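# Swap the spool piece between two spring-loaded pipe ends

## Task

Take out the spool piece currently held between the two pipe ends and fit the spare spool piece from the table in its place. The task counts as done only when both ends of the new piece are fully seated inside the raised ring of the flange each one faces, and the removed piece lies still inside the parts tray. The pipe ends are spring-loaded and can be drawn back enough to free or admit a spool piece.

## Robot and tools

ROBOTS. Four i2rt Big YAM arms, arm1 to arm4, each ending in a five-finger right hand with a wrist camera. Feet in the scene frame (metres): arm1 at (-0.007, 0.542, 0.764), facing roughly -y; arm2 at (0.844, 0.007, 0.758), facing roughly -x; arm3 at (-0.858, 0.006, 0.778), facing roughly +x; arm4 at (-0.001, -0.556, 0.823), facing roughly +y. Each foot looks along its own +x. The table surfaces under the arms are at z=0.720. Reach is about 1.07 m from the joint1 axis.

FRAME. One scene frame for every pose: origin on the floor, +z up, metres. The hand point sits 0.045 m in front of the palm; its +z runs along straightened fingers, +y out of the palm, +x across the palm away from the thumb. The printed hand position can be off, more when stretched out. hand_target is where the hand would be at the joint targets currently held.

move. Optional keys arm1, arm2, arm3, arm4 (one object per arm; leave an arm out to give it nothing) and cameras. Inside an arm's object:
- joints: a dictionary by name of absolute targets. Arm joints in radians: joint1_rad -2.879..2.879 (base yaw, positive counter-clockwise seen from above), joint2_rad 0..3.141 (shoulder, 0 = upper arm back and level), joint3_rad 0..3.019 (elbow, 0 = folded), joint4_rad -1.692..1.57 (hand pitch, positive lifts fingers), joint5_rad -1.57..1.57 (sideways swing, positive to the arm's right), joint6_rad -2.094..2.094 (roll, positive clockwise seen from behind). Hand keys on a -1..1 scale: hand_little, hand_ring, hand_middle, hand_index and hand_thumb_bend (+1 straight, -1 curled); hand_thumb_turn (+1 beside the palm, -1 opposite the fingers); hand_force_limit (-1..1, stop force about 0 to 10 N, 15 N for thumb motors); hand_speed (-0.96..1, full speed from +0.48 up). The two settings move nothing.
- target: an absolute pose of the hand point, 7 numbers [x, y, z, qw, qx, qy, qz], metres and a unit quaternion, in the scene frame. The hand travels there in a straight line. When target is used, joints may only carry the hand_ keys.
- speed: top hand speed for target, 0.002..4.3 m/s, default 0.25; turning up to twice that in rad/s.
- min_time_s: 0.1..8 s, the shortest duration for that arm's joint motions.
All parts of one call start together; hand paths finish together. Paths do not avoid obstacles or other arms, can overshoot, lag and exceed speed, especially near full extension. An arm left out may still be driving toward an older target. A call with no arm keys just reports all states and images.

cameras: list of arm1_cam_wrist, arm2_cam_wrist, arm3_cam_wrist, arm4_cam_wrist, cam_high, or ["all"]; [] for none. Wrist images are 672x504; with joint6 near -1.3 the wrist view is upright.

wait: seconds (0 to 10) of letting the scene run with no new command; cameras as in move. zoom_image: camera plus region [x0, y0, x1, y1] in pixels from the top-left, at most 504 by 504, on the newest image of that camera. show_instructions: no arguments, shows the reference page. finished_scene: ends the scene for good (scene 1 optional); the result must hold without the robots.

RESULTS. The move line lists arms that got motion; "as last shown" marks arms not commanded (status reads not commanded). Stops and statuses: off_target (resting short of target, not a stop); time_out (a joint did not finish; on_its_own shows what it is still pushing to); not_followed / "joint command not followed" / "pose unreachable" (a safety check withheld the motion; hand commands still run). A hand is done within 1 cm and 2 degrees. Joint velocities in rad/s; "within noise" means settled. Joint torques are raw and offset, not clean contact readings. hand_stopped_by gives six words for little, ring, middle, index, thumb_bend, thumb_turn: moving, target, force, stalled or fault. The *_load_n values are fingertip forces in N, positive when pushed open; a lost grip shows as loads near 0. MOTOR HOT appears near 85 °C; at 100 °C the arm goes limp for a while and keys read limit_stop_at_motor_heat, which must be resent. If one move or wait is refused or interrupted by a stop, the later motion calls in that same reply are skipped.

GRIPPING. A finger motor only starts when its target changes by at least 0.002. It halts on arrival or when its load hits hand_force_limit, then locks. To grip harder, raise the limit and send a more closed target; to release, send a more open one. At the start the limit is 0 and hand_speed -0.8 (slow). For gentle grips close at hand_speed -0.94 or lower. With the thumb turned across (-1), the hand can wrap objects about 0.035 to 0.065 m thick, handles down to 0.025 m. A bracket on the little-finger side of the wrist sticks out and can strike things.

MOTION CONTROL. Each step the path pose is clipped to within 100 mm and 20 degrees of the measured hand, then tracked by damped inverse kinematics. Pure joint moves swing wide and fast; fast stretched arms can overshoot by up to 30 degrees, more when loaded.

AVOID. Pressing two robots together (including closing a hand on another robot's fingers); hard hits; knocking anything out of the work area or letting parts drop even slightly; releasing a moving part; slamming into fixed or heavy items; overloading fingers by pushing, pulling, twisting or swinging loads fast; holding arms stretched or pushing on unreachable poses long enough to overheat. Loose items may be nudged occasionally by outside disturbances.

Each tool is called after "Call:" by a JSON object that holds its "op" and its "data", one argument or row to a line.

Reference images:

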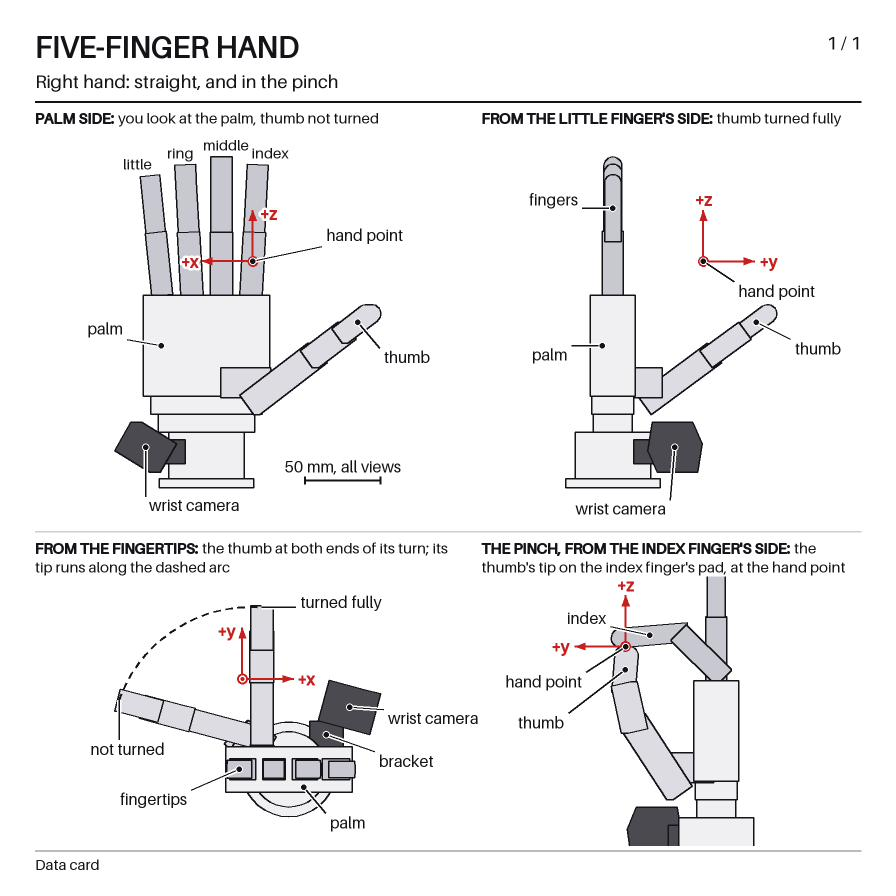

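## Session

Call:
{"op": "move", "data": {

}}

Scene clock: 0.00 s.
Joint torques (N m): no reading
Motor temperatures (°C): arm1=[27 34 27 28 30 25] | arm2=[27 28 34 26 28 28] | arm3=[26 33 28 27 25 30] | arm4=[29 33 31 29 28 26]
Heat: arm1: hottest joint2_rad 34 °C; arm2: hottest joint3_rad 34 °C; arm3: hottest joint2_rad 33 °C; arm4: hottest joint2_rad 33 °C.
Joint velocities: within noise
arm1.joint_positions: joint1_rad=-0.182 joint2_rad=+0.630 joint3_rad=+1.398 joint4_rad=-1.337 joint5_rad=-0.171 joint6_rad=-1.383 hand_little=+1.000 hand_ring=+1.000 hand_middle=+1.000 hand_index=+1.000 hand_thumb_turn=+1.000 hand_thumb_bend=+1.000 hand_force_limit=+0.000 hand_speed=-0.800
arm1.joint_status: not commanded
arm1.hand_stopped_by: target,target,target,target,target,target
arm1.little_load_n: 0.0
arm1.ring_load_n: 0.0
arm1.middle_load_n: 0.0
arm1.index_load_n: -0.5
arm1.thumb_bend_load_n: 0.0
arm1.thumb_turn_load_n: 0.0
arm1.hand: x=-0.0761 y=+0.3129 z=+1.2551 quat_wxyz=(+0.291, +0.517, -0.706, +0.387) (m; scene frame)
arm1.hand_target: x=-0.0759 y=+0.3136 z=+1.2647 quat_wxyz=(+0.298, +0.515, -0.701, +0.394) (m; scene frame)
arm1.hand_status: not commanded
arm2.joint_positions: joint1_rad=-0.170 joint2_rad=+0.603 joint3_rad=+1.436 joint4_rad=-1.361 joint5_rad=+0.031 joint6_rad=-0.968 hand_little=+1.000 hand_ring=+1.000 hand_middle=+1.000 hand_index=+1.000 hand_thumb_turn=+1.000 hand_thumb_bend=+1.000 hand_force_limit=+0.000 hand_speed=-0.800
arm2.joint_status: not commanded
arm2.hand_stopped_by: target,target,target,target,target,target
arm2.little_load_n: 0.0
arm2.ring_load_n: 0.0
arm2.middle_load_n: 0.0
arm2.index_load_n: 0.0
arm2.thumb_bend_load_n: 0.0
arm2.thumb_turn_load_n: 0.0
arm2.hand: x=+0.6506 y=+0.0731 z=+1.2579 quat_wxyz=(+0.494, -0.329, -0.800, +0.092) (m; scene frame)
arm2.hand_target: x=+0.6512 y=+0.0729 z=+1.2692 quat_wxyz=(+0.506, -0.326, -0.793, +0.094) (m; scene frame)
arm2.hand_status: not commanded
arm3.joint_positions: joint1_rad=+0.123 joint2_rad=+0.612 joint3_rad=+1.338 joint4_rad=-1.241 joint5_rad=+0.149 joint6_rad=-1.306 hand_little=+1.000 hand_ring=+1.000 hand_middle=+1.000 hand_index=+1.000 hand_thumb_turn=+1.000 hand_thumb_bend=+1.000 hand_force_limit=+0.000 hand_speed=-0.800
arm3.joint_status: not commanded
arm3.hand_stopped_by: target,target,target,target,target,target
arm3.little_load_n: 0.0
arm3.ring_load_n: 0.0
arm3.middle_load_n: 0.0
arm3.index_load_n: 0.0
arm3.thumb_bend_load_n: 0.0
arm3.thumb_turn_load_n: 0.0
arm3.hand: x=-0.6149 y=-0.0491 z=+1.2702 quat_wxyz=(-0.027, +0.854, -0.109, +0.509) (m; scene frame)
arm3.hand_target: x=-0.6161 y=-0.0492 z=+1.2822 quat_wxyz=(-0.030, +0.847, -0.109, +0.520) (m; scene frame)
arm3.hand_status: not commanded
arm4.joint_positions: joint1_rad=+0.042 joint2_rad=+0.626 joint3_rad=+1.350 joint4_rad=-1.213 joint5_rad=-0.077 joint6_rad=-1.363 hand_little=+1.000 hand_ring=+1.000 hand_middle=+1.000 hand_index=+1.000 hand_thumb_turn=+1.000 hand_thumb_bend=+1.000 hand_force_limit=+0.000 hand_speed=-0.800
arm4.joint_status: not commanded
arm4.hand_stopped_by: target,target,target,target,target,target
arm4.little_load_n: 0.0
arm4.ring_load_n: 0.0
arm4.middle_load_n: 0.0
arm4.index_load_n: 0.0
arm4.thumb_bend_load_n: 0.0
arm4.thumb_turn_load_n: 0.0
arm4.hand: x=+0.0139 y=-0.2957 z=+1.3192 quat_wxyz=(-0.428, +0.632, +0.578, +0.290) (m; scene frame)
arm4.hand_target: x=+0.0139 y=-0.2967 z=+1.3290 quat_wxyz=(-0.435, +0.627, +0.574, +0.296) (m; scene frame)
arm4.hand_status: not commanded
pictures: arm1_cam_wrist, arm2_cam_wrist, arm3_cam_wrist, arm4_cam_wrist, cam_high

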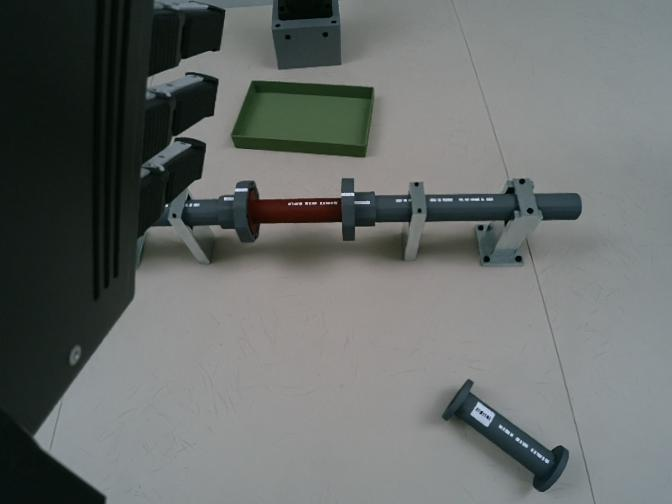

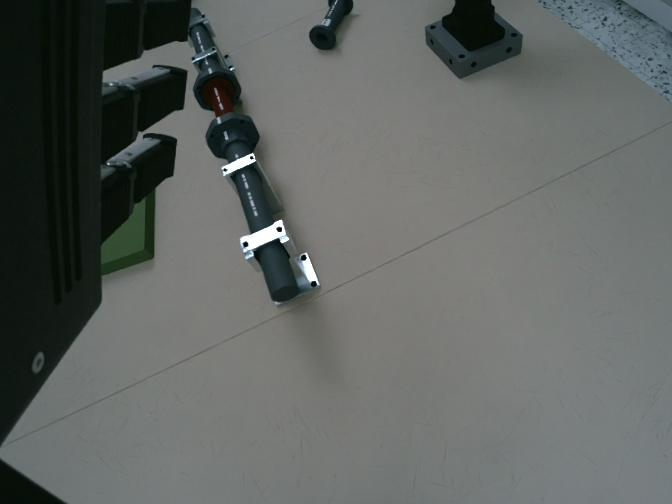

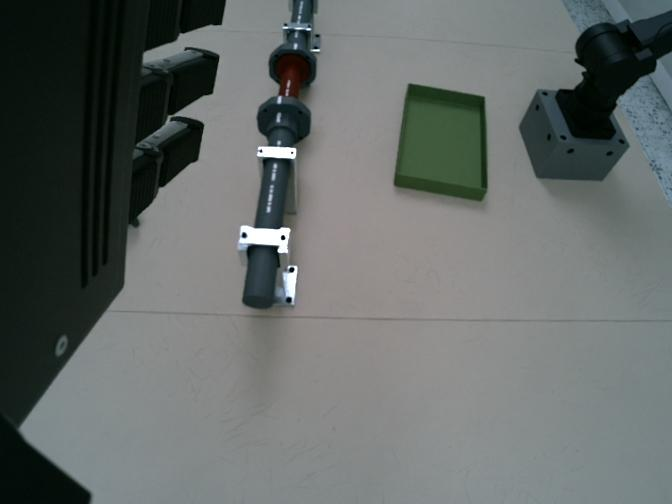

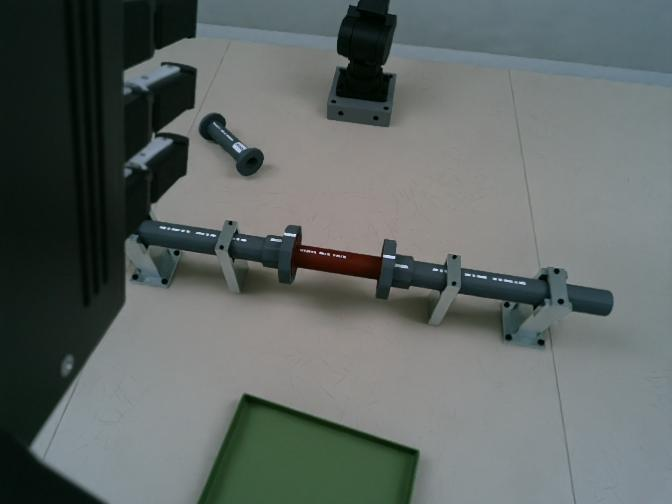

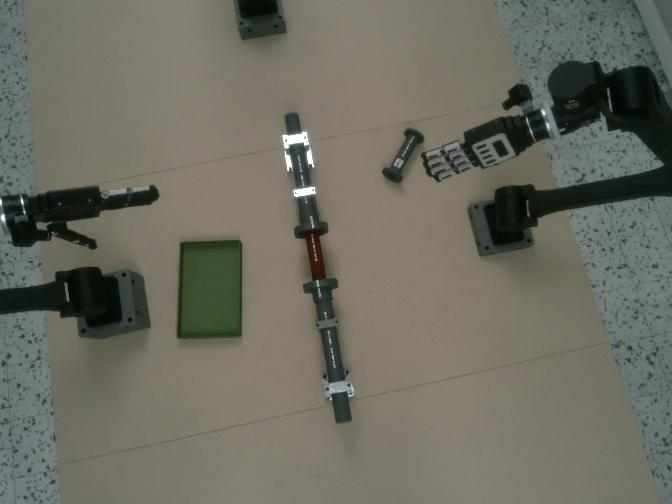

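Call:
{"op": "zoom_image", "data": {
  "camera": "cam_high",
  "region": [230, 100, 450, 265]
}}

Call:
{"op": "zoom_image", "data": {
  "camera": "cam_high",
  "region": [170, 220, 400, 430]
}}

Call:
{"op": "zoom_image", "data": {
  "camera": "arm1_cam_wrist",
  "region": [140, 160, 400, 355]
}}

Call:
{"op": "zoom_image", "data": {
  "camera": "arm1_cam_wrist",
  "region": [350, 160, 610, 355]
}}

Call:
{"op": "zoom_image", "data": {
  "camera": "arm4_cam_wrist",
  "region": [240, 200, 480, 380]
}}

Call:
{"op": "zoom_image", "data": {
  "camera": "arm1_cam_wrist",
  "region": [420, 360, 600, 504]
}}

Scaled by 2.291 from the camera's image (finer frame: 960x720).

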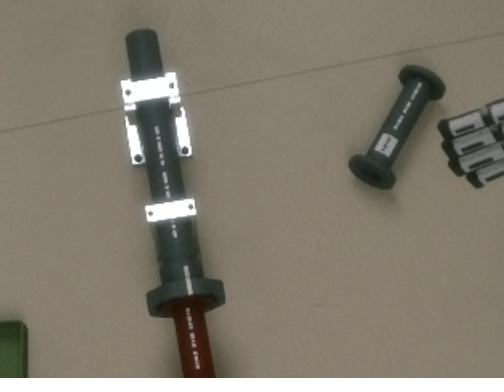

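Scaled by 2.191 from the camera's image (finer frame: 960x720).

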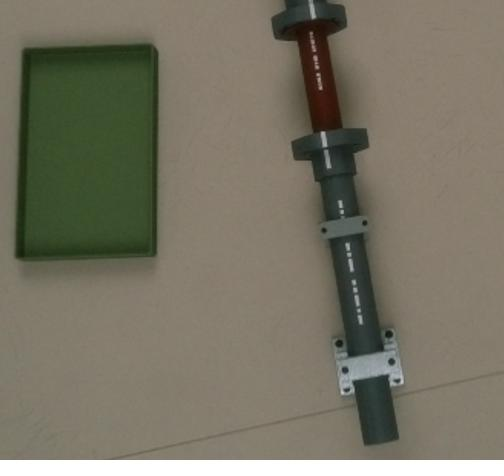

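Scaled by 1.938 from the camera's image (finer frame: 960x720).

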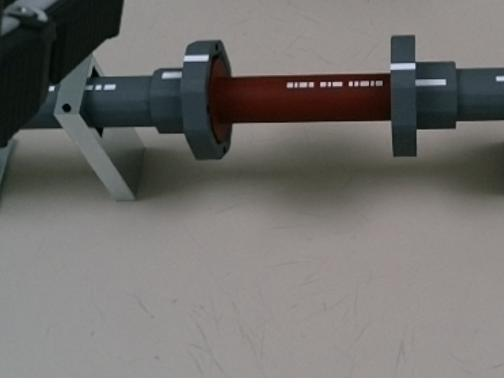

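Scaled by 1.938 from the camera's image (finer frame: 960x720).

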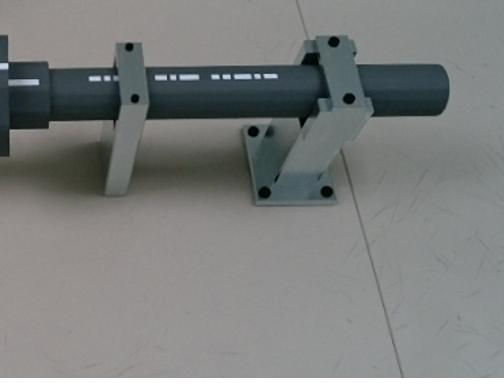

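Scaled by 2.100 from the camera's image (finer frame: 960x720).

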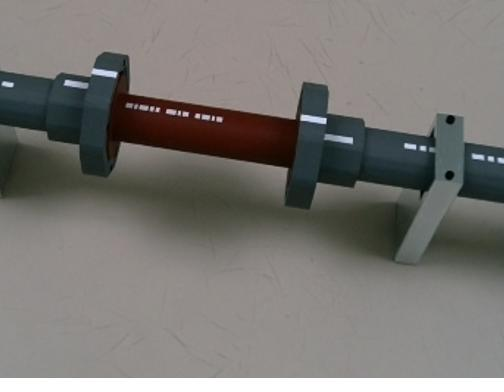

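Scaled by 2.800 from the camera's image (finer frame: 960x720).

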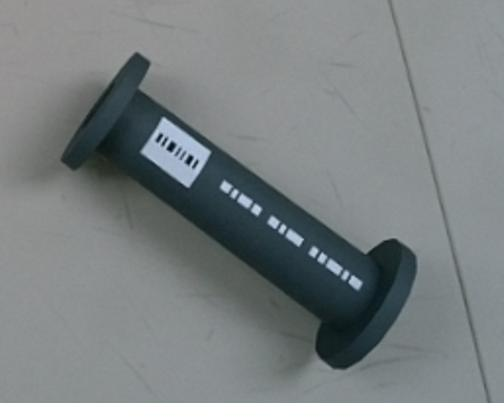

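Call:
{"op": "move", "data": {
  "arm1": {"target": [-0.2614, 0.3263, 0.9, 0.1598, -0.307, -0.8322, 0.4332], "speed": 0.25, "joints": {"hand_thumb_turn": -1, "hand_speed": 0}},
  "arm2": {"target": [0.268, 0.013, 0.95, 0, 0.01, -1, 0], "speed": 0.25, "joints": {"hand_thumb_turn": -1, "hand_speed": 0}},
  "arm3": {"target": [-0.3, -0.005, 0.95, 0, 1, -0.01, 0], "speed": 0.25, "joints": {"hand_thumb_turn": -1, "hand_speed": 0}},
  "arm4": {"target": [-0.044, -0.04, 1.0, 0.4617, -0.887, 0.0089, -0.0046], "speed": 0.25, "joints": {"hand_thumb_turn": -1, "hand_speed": 0}},
  "cameras": ["all"]
}}

Scene clock: 469.97 s.
Joint torques (N m): arm1=[-1.79 -1.44 8.65 2.02 -0.11 0.12] | arm2=[-1.38 -17.61 11.33 -0.4 0.28 -0.16] | arm3=[1.03 -16.5 11.78 -0.27 -0.18 -0.13] | arm4=[-0.09 -8.23 10.14 2.06 -0.01 -0.04]
Motor temperatures (°C): arm1=[26 31 35 26 27 25] | arm2=[27 28 40 25 27 27] | arm3=[26 31 45 28 25 28] | arm4=[27 31 39 26 26 25]
Heat: arm1: hottest joint3_rad 35 °C; arm2: hottest joint3_rad 40 °C; arm3: hottest joint3_rad 45 °C; arm4: hottest joint3_rad 39 °C.
move: arm1 done; arm2 off_target; arm3 off_target; arm4 done
Joint velocities: within noise
arm1.joint_positions: joint1_rad=-1.057 joint2_rad=+0.762 joint3_rad=+0.503 joint4_rad=-0.400 joint5_rad=-0.317 joint6_rad=-0.240 hand_little=+1.000 hand_ring=+1.000 hand_middle=+1.000 hand_index=+1.000 hand_thumb_turn=-1.000 hand_thumb_bend=+1.000 hand_force_limit=+0.000 hand_speed=+0.000
arm1.joint_status: all done
arm1.hand_stopped_by: target,target,target,target,target,target
arm1.little_load_n: -0.5
arm1.ring_load_n: 0.0
arm1.middle_load_n: 0.0
arm1.index_load_n: 0.0
arm1.thumb_bend_load_n: 0.0
arm1.thumb_turn_load_n: 0.0
arm1.hand: x=-0.2586 y=+0.3257 z=+0.9000 quat_wxyz=(+0.157, -0.301, -0.837, +0.430)
arm1.hand_target: x=-0.2614 y=+0.3263 z=+0.9001 quat_wxyz=(+0.160, -0.307, -0.832, +0.433)
arm1.hand_status: done (0.003 m and 1.0 deg from the pose sent, 0.401 m and 100.0 deg at the start)
arm2.joint_positions: joint1_rad=+0.072 joint2_rad=+1.964 joint3_rad=+1.905 joint4_rad=-1.570 joint5_rad=-0.016 joint6_rad=-1.495 hand_little=+1.000 hand_ring=+1.000 hand_middle=+1.000 hand_index=+1.000 hand_thumb_turn=-1.000 hand_thumb_bend=+1.000 hand_force_limit=+0.000 hand_speed=+0.000
arm2.joint_status: all done
arm2.hand_stopped_by: target,target,target,target,target,target
arm2.little_load_n: 0.0
arm2.ring_load_n: 0.0
arm2.middle_load_n: 0.0
arm2.index_load_n: 0.0
arm2.thumb_bend_load_n: 0.0
arm2.thumb_turn_load_n: 0.0
arm2.hand: x=+0.2825 y=+0.0166 z=+0.9276 quat_wxyz=(-0.025, +0.000, -1.000, +0.000)
arm2.hand_target: x=+0.2692 y=+0.0131 z=+0.9500 quat_wxyz=(+0.000, +0.010, -1.000, +0.000)
arm2.hand_status: off_target (0.027 m and 3.1 deg from the pose sent, 0.495 m and 74.4 deg at the start)
arm3.joint_positions: joint1_rad=+0.105 joint2_rad=+1.913 joint3_rad=+1.785 joint4_rad=-1.490 joint5_rad=+0.001 joint6_rad=-1.459 hand_little=+1.000 hand_ring=+1.000 hand_middle=+1.000 hand_index=+1.000 hand_thumb_turn=-1.000 hand_thumb_bend=+1.000 hand_force_limit=+0.000 hand_speed=+0.000
arm3.joint_status: all done
arm3.hand_stopped_by: target,target,target,target,target,target
arm3.little_load_n: 0.0
arm3.ring_load_n: 0.0
arm3.middle_load_n: 0.0
arm3.index_load_n: 0.0
arm3.thumb_bend_load_n: 0.0
arm3.thumb_turn_load_n: -0.5
arm3.hand: x=-0.3139 y=-0.0083 z=+0.9313 quat_wxyz=(+0.003, +1.000, -0.016, -0.020)
arm3.hand_target: x=-0.3009 y=-0.0050 z=+0.9502 quat_wxyz=(+0.000, +1.000, -0.010, +0.001)
arm3.hand_status: off_target (0.024 m and 2.4 deg from the pose sent, 0.451 m and 62.6 deg at the start)
arm4.joint_positions: joint1_rad=+0.013 joint2_rad=+1.261 joint3_rad=+0.916 joint4_rad=-0.282 joint5_rad=+0.033 joint6_rad=+0.028 hand_little=+1.000 hand_ring=+1.000 hand_middle=+1.000 hand_index=+1.000 hand_thumb_turn=-1.000 hand_thumb_bend=+1.000 hand_force_limit=+0.000 hand_speed=+0.000
arm4.joint_status: all done
arm4.hand_stopped_by: target,target,target,target,target,target
arm4.little_load_n: 0.0
arm4.ring_load_n: 0.0
arm4.middle_load_n: 0.0
arm4.index_load_n: 0.0
arm4.thumb_bend_load_n: 0.0
arm4.thumb_turn_load_n: 0.0
arm4.hand: x=-0.0471 y=-0.0442 z=+1.0008 quat_wxyz=(-0.456, +0.890, -0.001, +0.006)
arm4.hand_target: x=-0.0441 y=-0.0401 z=+1.0001 quat_wxyz=(-0.462, +0.887, -0.009, +0.005)
arm4.hand_status: done (0.005 m and 1.1 deg from the pose sent, 0.413 m and 82.2 deg at the start)
pictures: arm1_cam_wrist, arm2_cam_wrist, arm3_cam_wrist, arm4_cam_wrist, cam_high

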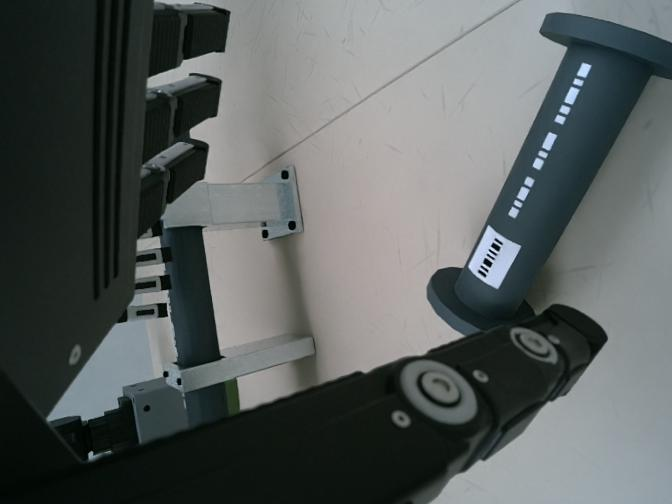

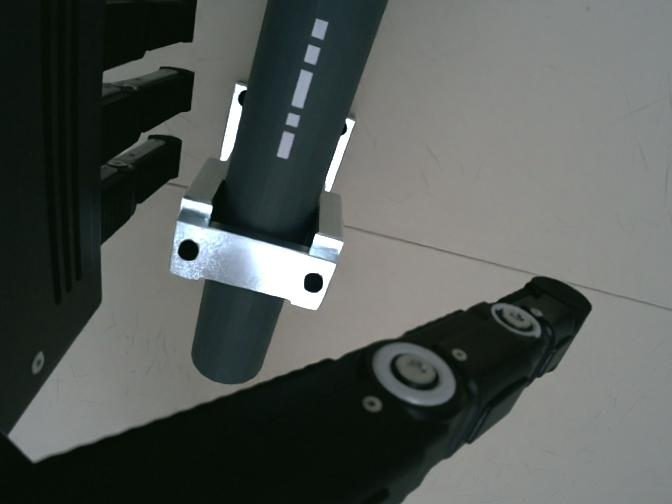

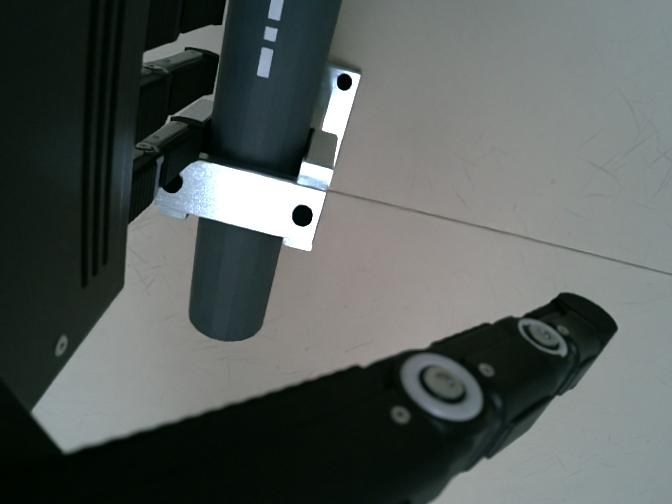

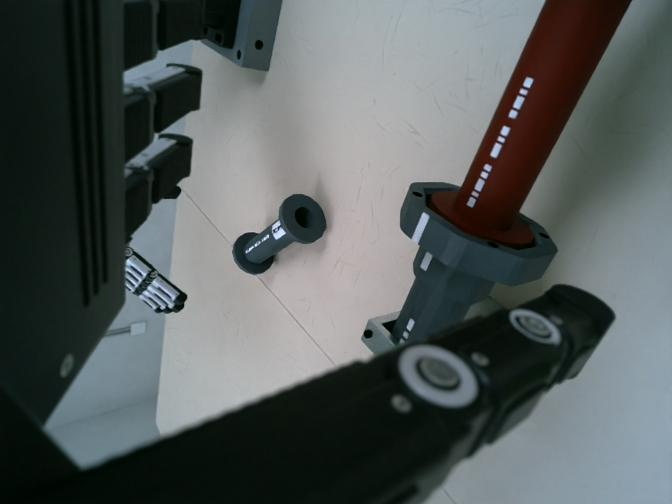

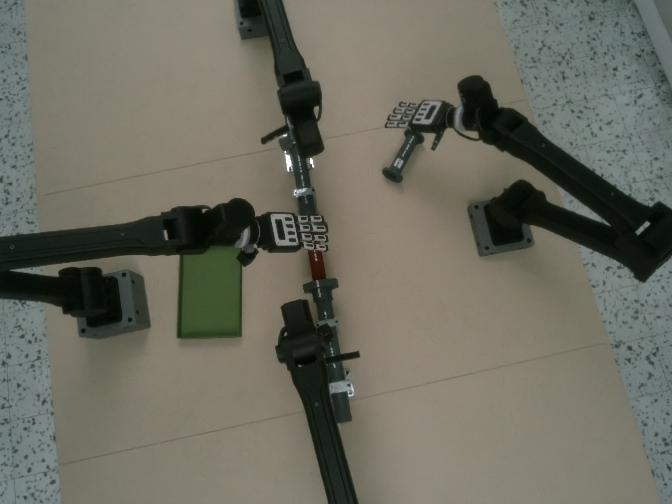

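Call:
{"op": "move", "data": {
  "arm1": {"target": [-0.2575, 0.3265, 0.754, 0.1598, -0.307, -0.8322, 0.4332], "speed": 0.1},
  "arm2": {"target": [0.255, 0.01, 0.832, 0.025, 0.01, -1, 0], "speed": 0.1},
  "arm3": {"target": [-0.279, -0.002, 0.831, 0, 1, -0.005, 0.02], "speed": 0.1},
  "arm4": {"target": [-0.041, -0.005, 0.86, 0.4617, -0.887, 0.0089, -0.0046], "speed": 0.1},
  "cameras": ["all"]
}}

Scene clock: 547.60 s.
Joint torques (N m): arm1=[-1.26 -3.37 5.49 2.03 -0.12 0.09] | arm2=[-1.14 -16.97 7.12 0.66 0.3 -0.09] | arm3=[1.08 -16.67 7.47 1.06 0.1 -0.13] | arm4=[-0.15 -10.75 8.24 2.06 -0.05 -0.08]
Motor temperatures (°C): arm1=[26 31 35 26 27 25] | arm2=[27 30 47 25 26 27] | arm3=[26 34 59 27 25 28] | arm4=[27 32 41 27 26 25]
Heat: arm1: hottest joint3_rad 35 °C; arm2: hottest joint3_rad 47 °C; arm3: hottest joint3_rad 59 °C; arm4: hottest joint3_rad 41 °C.
move: arm1 done; arm2 done; arm3 done; arm4 done
Joint velocities: within noise
arm1.joint_positions: joint1_rad=-1.057 joint2_rad=+1.170 joint3_rad=+0.227 joint4_rad=+0.287 joint5_rad=-0.311 joint6_rad=-0.235 hand_little=+1.000 hand_ring=+1.000 hand_middle=+1.000 hand_index=+1.000 hand_thumb_turn=-1.000 hand_thumb_bend=+1.000 hand_force_limit=+0.000 hand_speed=+0.000
arm1.joint_status: not commanded
arm1.hand_stopped_by: target,target,target,target,target,target
arm1.little_load_n: 0.0
arm1.ring_load_n: 0.0
arm1.middle_load_n: 0.0
arm1.index_load_n: 0.0
arm1.thumb_bend_load_n: 0.0
arm1.thumb_turn_load_n: 0.0
arm1.hand: x=-0.2575 y=+0.3272 z=+0.7538 quat_wxyz=(+0.159, -0.304, -0.835, +0.430)
arm1.hand_target: x=-0.2575 y=+0.3265 z=+0.7541 quat_wxyz=(+0.160, -0.307, -0.832, +0.433)
arm1.hand_status: done (0.001 m and 0.6 deg from the pose sent, 0.146 m and 1.0 deg at the start)
arm2.joint_positions: joint1_rad=+0.076 joint2_rad=+2.001 joint3_rad=+1.728 joint4_rad=-1.258 joint5_rad=-0.012 joint6_rad=-1.495 hand_little=+1.000 hand_ring=+1.000 hand_middle=+1.000 hand_index=+1.000 hand_thumb_turn=-1.000 hand_thumb_bend=+1.000 hand_force_limit=+0.000 hand_speed=+0.000
arm2.joint_status: not commanded
arm2.hand_stopped_by: target,target,target,target,target,target
arm2.little_load_n: 0.0
arm2.ring_load_n: 0.0
arm2.middle_load_n: 0.0
arm2.index_load_n: 0.0
arm2.thumb_bend_load_n: 0.0
arm2.thumb_turn_load_n: 0.0
arm2.hand: x=+0.2574 y=+0.0140 z=+0.8357 quat_wxyz=(+0.023, +0.003, -1.000, +0.002)
arm2.hand_target: x=+0.2550 y=+0.0100 z=+0.8321 quat_wxyz=(+0.025, +0.010, -1.000, +0.000)
arm2.hand_status: done (0.006 m and 0.8 deg from the pose sent, 0.100 m and 5.9 deg at the start)
arm3.joint_positions: joint1_rad=+0.108 joint2_rad=+2.000 joint3_rad=+1.675 joint4_rad=-1.213 joint5_rad=-0.001 joint6_rad=-1.466 hand_little=+1.000 hand_ring=+1.000 hand_middle=+1.000 hand_index=+1.000 hand_thumb_turn=-1.000 hand_thumb_bend=+1.000 hand_force_limit=+0.000 hand_speed=+0.000
arm3.joint_status: not commanded
arm3.hand_stopped_by: target,target,target,target,target,target
arm3.little_load_n: 0.0
arm3.ring_load_n: 0.0
arm3.middle_load_n: 0.0
arm3.index_load_n: 0.0
arm3.thumb_bend_load_n: 0.0
arm3.thumb_turn_load_n: 0.0
arm3.hand: x=-0.2803 y=-0.0039 z=+0.8369 quat_wxyz=(-0.001, +1.000, -0.011, +0.019)
arm3.hand_target: x=-0.2790 y=-0.0021 z=+0.8311 quat_wxyz=(+0.000, +1.000, -0.005, +0.020)
arm3.hand_status: done (0.006 m and 0.7 deg from the pose sent, 0.106 m and 4.8 deg at the start)
arm4.joint_positions: joint1_rad=+0.009 joint2_rad=+1.573 joint3_rad=+0.806 joint4_rad=+0.144 joint5_rad=+0.030 joint6_rad=+0.028 hand_little=+1.000 hand_ring=+1.000 hand_middle=+1.000 hand_index=+1.000 hand_thumb_turn=-1.000 hand_thumb_bend=+1.000 hand_force_limit=+0.000 hand_speed=+0.000
arm4.joint_status: not commanded
arm4.hand_stopped_by: target,target,target,target,target,target
arm4.little_load_n: 0.0
arm4.ring_load_n: 0.0
arm4.middle_load_n: 0.0
arm4.index_load_n: 0.0
arm4.thumb_bend_load_n: 0.0
arm4.thumb_turn_load_n: 0.0
arm4.hand: x=-0.0447 y=-0.0077 z=+0.8631 quat_wxyz=(-0.458, +0.889, -0.003, +0.005)
arm4.hand_target: x=-0.0410 y=-0.0052 z=+0.8599 quat_wxyz=(-0.461, +0.887, -0.009, +0.005)
arm4.hand_status: done (0.006 m and 0.8 deg from the pose sent, 0.146 m and 1.1 deg at the start)
pictures: arm1_cam_wrist, arm2_cam_wrist, arm3_cam_wrist, arm4_cam_wrist, cam_high

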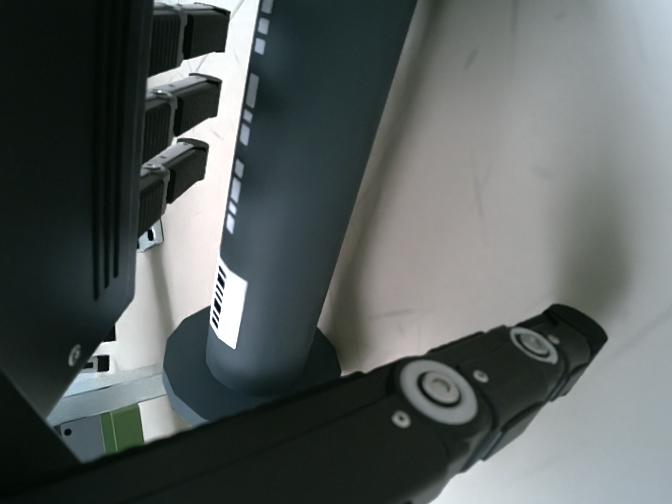

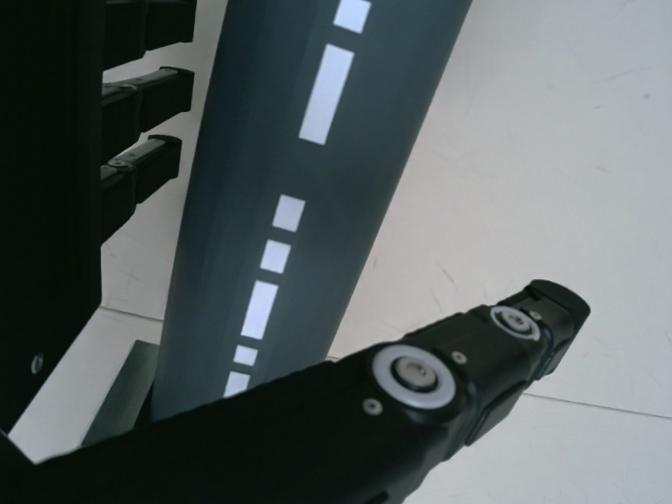

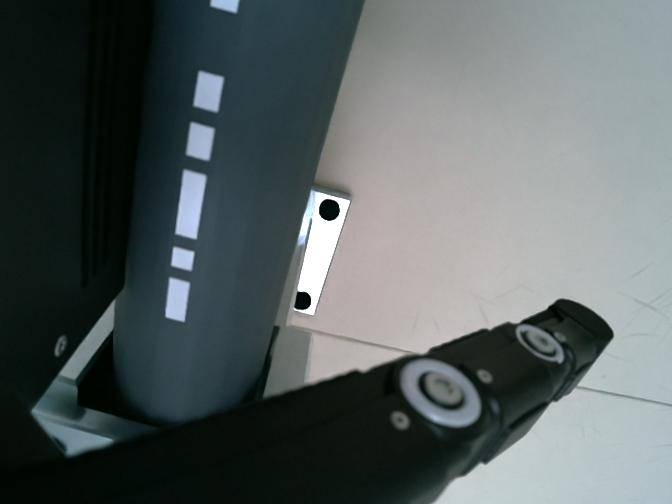

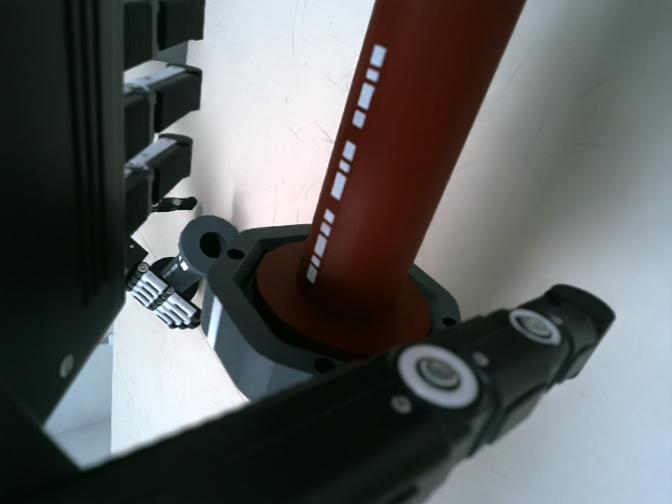

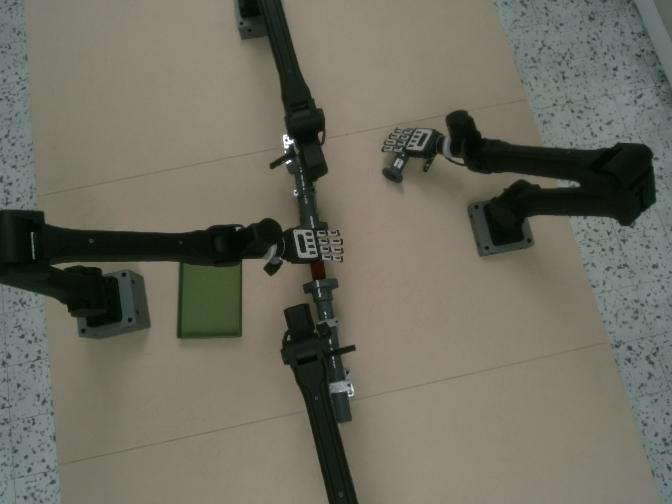

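Call:
{"op": "move", "data": {
  "arm1": {"target": [-0.2594, 0.3242, 0.754, 0.1598, -0.307, -0.8322, 0.4332], "speed": 0.1},
  "arm2": {"target": [0.2676, 0.0165, 0.832, 0, 0.01, -1, 0], "speed": 0.1},
  "arm3": {"target": [-0.291, 0.005, 0.831, 0, 1, -0.01, 0], "speed": 0.1},
  "arm4": {"target": [-0.041, 0.001, 0.84, 0.4617, -0.887, 0.0089, -0.0046], "speed": 0.1}
}}

Call:
{"op": "move", "data": {
  "arm1": {"joints": {"hand_speed": -0.6, "hand_index": 0.34, "hand_middle": 0.34, "hand_ring": 0.34, "hand_little": 0.34}},
  "arm2": {"target": [0.2676, 0.0165, 0.803, 0, 0.01, -1, 0], "speed": 0.1},
  "arm3": {"target": [-0.291, 0.005, 0.801, 0, 1, -0.01, 0], "speed": 0.1},
  "cameras": ["all"]
}}

Scene clock: 635.53 s.
Joint torques (N m): arm1=[-0.85 -2.67 6.08 1.98 -0.1 0.1] | arm2=[-2.02 -16.79 7.04 -0.24 0.11 -0.16] | arm3=[1.32 -16.56 7.34 -0.06 -0.07 0.02] | arm4=[-0.15 -10.99 7.95 2.06 -0.04 -0.07]
Motor temperatures (°C): arm1=[26 31 32 25 27 25] | arm2=[27 32 40 25 26 26] | arm3=[26 37 43 27 25 28] | arm4=[27 32 37 26 26 24]
Heat: arm1: hottest joint3_rad 32 °C; arm2: hottest joint3_rad 40 °C; arm3: hottest joint3_rad 43 °C; arm4: hottest joint3_rad 37 °C.
move: arm1 done; arm2 done; arm3 done; arm4 done
Joint velocities: within noise
arm1.joint_positions: joint1_rad=-1.057 joint2_rad=+1.174 joint3_rad=+0.227 joint4_rad=+0.292 joint5_rad=-0.307 joint6_rad=-0.231 hand_little=+1.000 hand_ring=+1.000 hand_middle=+1.000 hand_index=+1.000 hand_thumb_turn=-1.000 hand_thumb_bend=+1.000 hand_force_limit=+0.000 hand_speed=+0.000
arm1.joint_status: not commanded
arm1.hand_stopped_by: target,target,target,target,target,target
arm1.little_load_n: 0.0
arm1.ring_load_n: 0.0
arm1.middle_load_n: 0.0
arm1.index_load_n: 0.0
arm1.thumb_bend_load_n: 0.0
arm1.thumb_turn_load_n: 0.0
arm1.hand: x=-0.2584 y=+0.3272 z=+0.7535 quat_wxyz=(+0.160, -0.306, -0.834, +0.430)
arm1.hand_target: x=-0.2593 y=+0.3243 z=+0.7540 quat_wxyz=(+0.160, -0.307, -0.832, +0.433)
arm1.hand_status: done (0.003 m and 0.5 deg from the pose sent, 0.004 m and 0.6 deg at the start)
arm2.joint_positions: joint1_rad=+0.076 joint2_rad=+2.001 joint3_rad=+1.728 joint4_rad=-1.286 joint5_rad=-0.012 joint6_rad=-1.499 hand_little=+1.000 hand_ring=+1.000 hand_middle=+1.000 hand_index=+1.000 hand_thumb_turn=-1.000 hand_thumb_bend=+1.000 hand_force_limit=+0.000 hand_speed=+0.000
arm2.joint_status: not commanded
arm2.hand_stopped_by: target,target,target,target,target,target
arm2.little_load_n: 0.0
arm2.ring_load_n: 0.0
arm2.middle_load_n: 0.0
arm2.index_load_n: 0.0
arm2.thumb_bend_load_n: 0.0
arm2.thumb_turn_load_n: 0.0
arm2.hand: x=+0.2646 y=+0.0147 z=+0.8365 quat_wxyz=(+0.009, +0.005, -1.000, +0.001)
arm2.hand_target: x=+0.2676 y=+0.0165 z=+0.8321 quat_wxyz=(+0.000, +0.010, -1.000, +0.000)
arm2.hand_status: done (0.006 m and 1.2 deg from the pose sent, 0.011 m and 2.7 deg at the start)
arm3.joint_positions: joint1_rad=+0.117 joint2_rad=+2.000 joint3_rad=+1.675 joint4_rad=-1.226 joint5_rad=-0.001 joint6_rad=-1.462 hand_little=+1.000 hand_ring=+1.000 hand_middle=+1.000 hand_index=+1.000 hand_thumb_turn=-1.000 hand_thumb_bend=+1.000 hand_force_limit=+0.000 hand_speed=+0.000
arm3.joint_status: not commanded
arm3.hand_stopped_by: target,target,target,target,target,target
arm3.little_load_n: 0.0
arm3.ring_load_n: 0.0
arm3.middle_load_n: 0.0
arm3.index_load_n: 0.0
arm3.thumb_bend_load_n: 0.0
arm3.thumb_turn_load_n: 0.0
arm3.hand: x=-0.2840 y=+0.0008 z=+0.8372 quat_wxyz=(-0.001, +1.000, -0.009, +0.013)
arm3.hand_target: x=-0.2910 y=+0.0048 z=+0.8312 quat_wxyz=(+0.000, +1.000, -0.010, +0.000)
arm3.hand_status: done (0.010 m and 1.5 deg from the pose sent, 0.015 m and 2.2 deg at the start)
arm4.joint_positions: joint1_rad=+0.009 joint2_rad=+1.628 joint3_rad=+0.806 joint4_rad=+0.201 joint5_rad=+0.030 joint6_rad=+0.028 hand_little=+1.000 hand_ring=+1.000 hand_middle=+1.000 hand_index=+1.000 hand_thumb_turn=-1.000 hand_thumb_bend=+1.000 hand_force_limit=+0.000 hand_speed=+0.000
arm4.joint_status: not commanded
arm4.hand_stopped_by: target,target,target,target,target,target
arm4.little_load_n: 0.0
arm4.ring_load_n: 0.0
arm4.middle_load_n: 0.0
arm4.index_load_n: 0.0
arm4.thumb_bend_load_n: 0.0
arm4.thumb_turn_load_n: 0.0
arm4.hand: x=-0.0447 y=-0.0014 z=+0.8445 quat_wxyz=(-0.459, +0.888, -0.003, +0.005)
arm4.hand_target: x=-0.0410 y=+0.0008 z=+0.8400 quat_wxyz=(-0.461, +0.887, -0.009, +0.005)
arm4.hand_status: done (0.006 m and 0.8 deg from the pose sent, 0.025 m and 0.8 deg at the start)
pictures: none

Scene clock: 636.60 s.
Joint torques (N m): arm1=[-0.67 -3.02 5.9 1.94 -0.1 0.11] | arm2=[-1.96 -16.97 6.87 0.55 0.11 -0.16] | arm3=[0.85 -16.79 7.25 0.92 0.06 0.02] | arm4=[-0.09 -10.99 7.94 2.06 -0.04 -0.07]
Motor temperatures (°C): arm1=[26 31 32 25 27 25] | arm2=[27 32 40 25 26 26] | arm3=[26 37 43 27 25 28] | arm4=[27 32 37 26 26 24]
Heat: arm1: hottest joint3_rad 32 °C; arm2: hottest joint3_rad 40 °C; arm3: hottest joint3_rad 43 °C; arm4: hottest joint3_rad 37 °C.
move: arm1 done; arm2 done; arm3 done
Joint velocities: within noise
arm1.joint_positions: joint1_rad=-1.057 joint2_rad=+1.174 joint3_rad=+0.227 joint4_rad=+0.295 joint5_rad=-0.307 joint6_rad=-0.231 hand_little=+0.340 hand_ring=+0.340 hand_middle=+0.340 hand_index=+0.340 hand_thumb_turn=-1.000 hand_thumb_bend=+1.000 hand_force_limit=+0.000 hand_speed=-0.600
arm1.joint_status: all done
arm1.hand_stopped_by: target,target,target,target,target,target
arm1.little_load_n: 0.0
arm1.ring_load_n: 0.0
arm1.middle_load_n: 0.0
arm1.index_load_n: 0.0
arm1.thumb_bend_load_n: 0.0
arm1.thumb_turn_load_n: 0.0
arm1.hand: x=-0.2590 y=+0.3269 z=+0.7540 quat_wxyz=(+0.161, -0.306, -0.834, +0.431)
arm1.hand_target: x=-0.2593 y=+0.3242 z=+0.7541 quat_wxyz=(+0.160, -0.307, -0.832, +0.433)
arm1.hand_status: not commanded
arm2.joint_positions: joint1_rad=+0.076 joint2_rad=+2.027 joint3_rad=+1.686 joint4_rad=-1.240 joint5_rad=-0.012 joint6_rad=-1.499 hand_little=+1.000 hand_ring=+1.000 hand_middle=+1.000 hand_index=+1.000 hand_thumb_turn=-1.000 hand_thumb_bend=+1.000 hand_force_limit=+0.000 hand_speed=+0.000
arm2.joint_status: not commanded
arm2.hand_stopped_by: target,target,target,target,target,target
arm2.little_load_n: 0.0
arm2.ring_load_n: 0.0
arm2.middle_load_n: 0.0
arm2.index_load_n: 0.0
arm2.thumb_bend_load_n: 0.0
arm2.thumb_turn_load_n: 0.0
arm2.hand: x=+0.2698 y=+0.0155 z=+0.8071 quat_wxyz=(-0.001, +0.005, -1.000, +0.000)
arm2.hand_target: x=+0.2675 y=+0.0165 z=+0.8032 quat_wxyz=(+0.000, +0.010, -1.000, +0.000)
arm2.hand_status: done (0.005 m and 0.6 deg from the pose sent, 0.034 m and 1.2 deg at the start)
arm3.joint_positions: joint1_rad=+0.123 joint2_rad=+2.031 joint3_rad=+1.636 joint4_rad=-1.184 joint5_rad=-0.004 joint6_rad=-1.461 hand_little=+1.000 hand_ring=+1.000 hand_middle=+1.000 hand_index=+1.000 hand_thumb_turn=-1.000 hand_thumb_bend=+1.000 hand_force_limit=+0.000 hand_speed=+0.000
arm3.joint_status: not commanded
arm3.hand_stopped_by: target,target,target,target,target,target
arm3.little_load_n: 0.0
arm3.ring_load_n: 0.0
arm3.middle_load_n: 0.0
arm3.index_load_n: 0.0
arm3.thumb_bend_load_n: 0.0
arm3.thumb_turn_load_n: 0.0
arm3.hand: x=-0.2913 y=+0.0045 z=+0.8060 quat_wxyz=(-0.001, +1.000, -0.007, -0.001)
arm3.hand_target: x=-0.2910 y=+0.0050 z=+0.8010 quat_wxyz=(+0.000, +1.000, -0.010, +0.000)
arm3.hand_status: done (0.005 m and 0.4 deg from the pose sent, 0.037 m and 1.5 deg at the start)
arm4: as last shown
arm4.index_load_n: -0.5
pictures: arm1_cam_wrist, arm2_cam_wrist, arm3_cam_wrist, arm4_cam_wrist, cam_high

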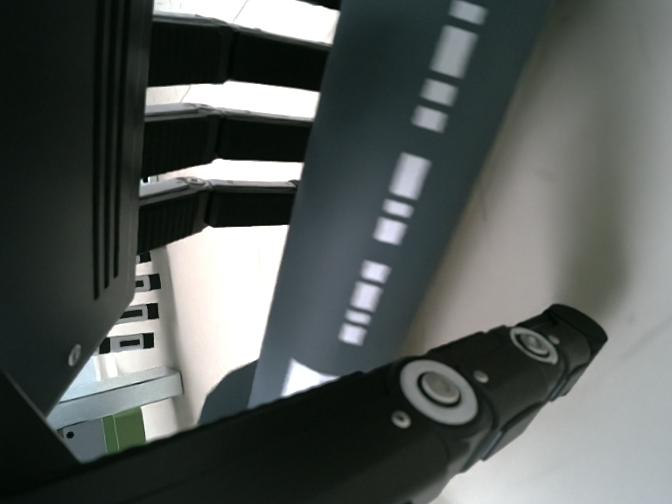

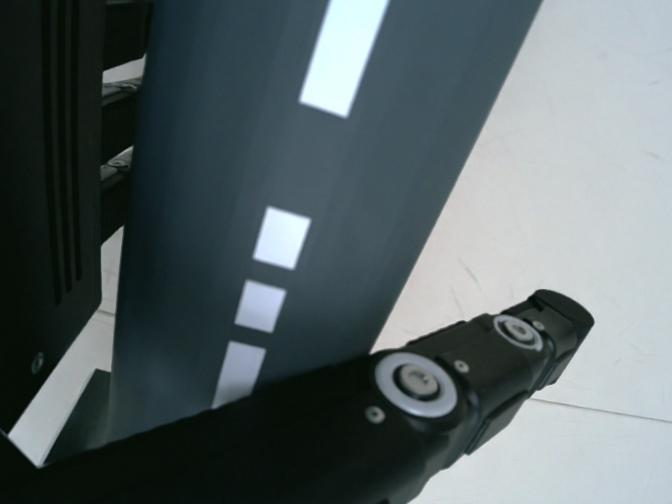

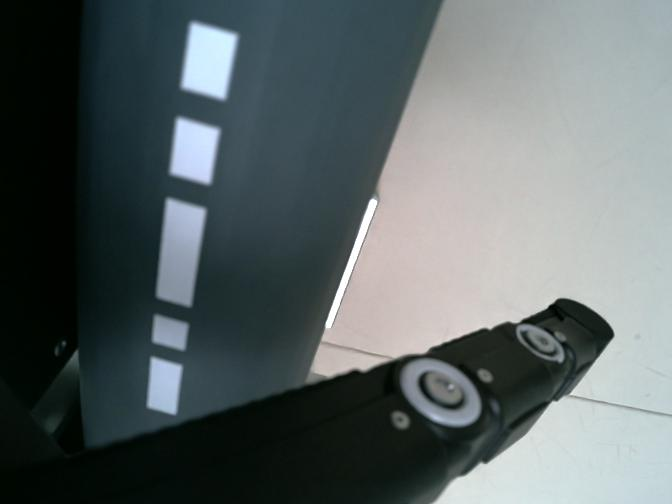

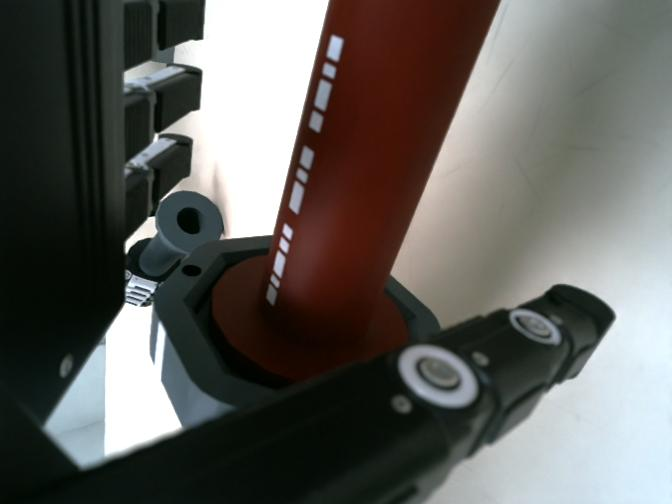

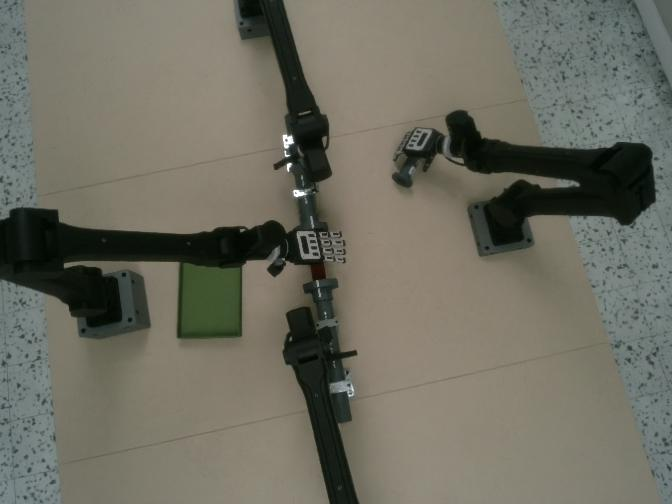

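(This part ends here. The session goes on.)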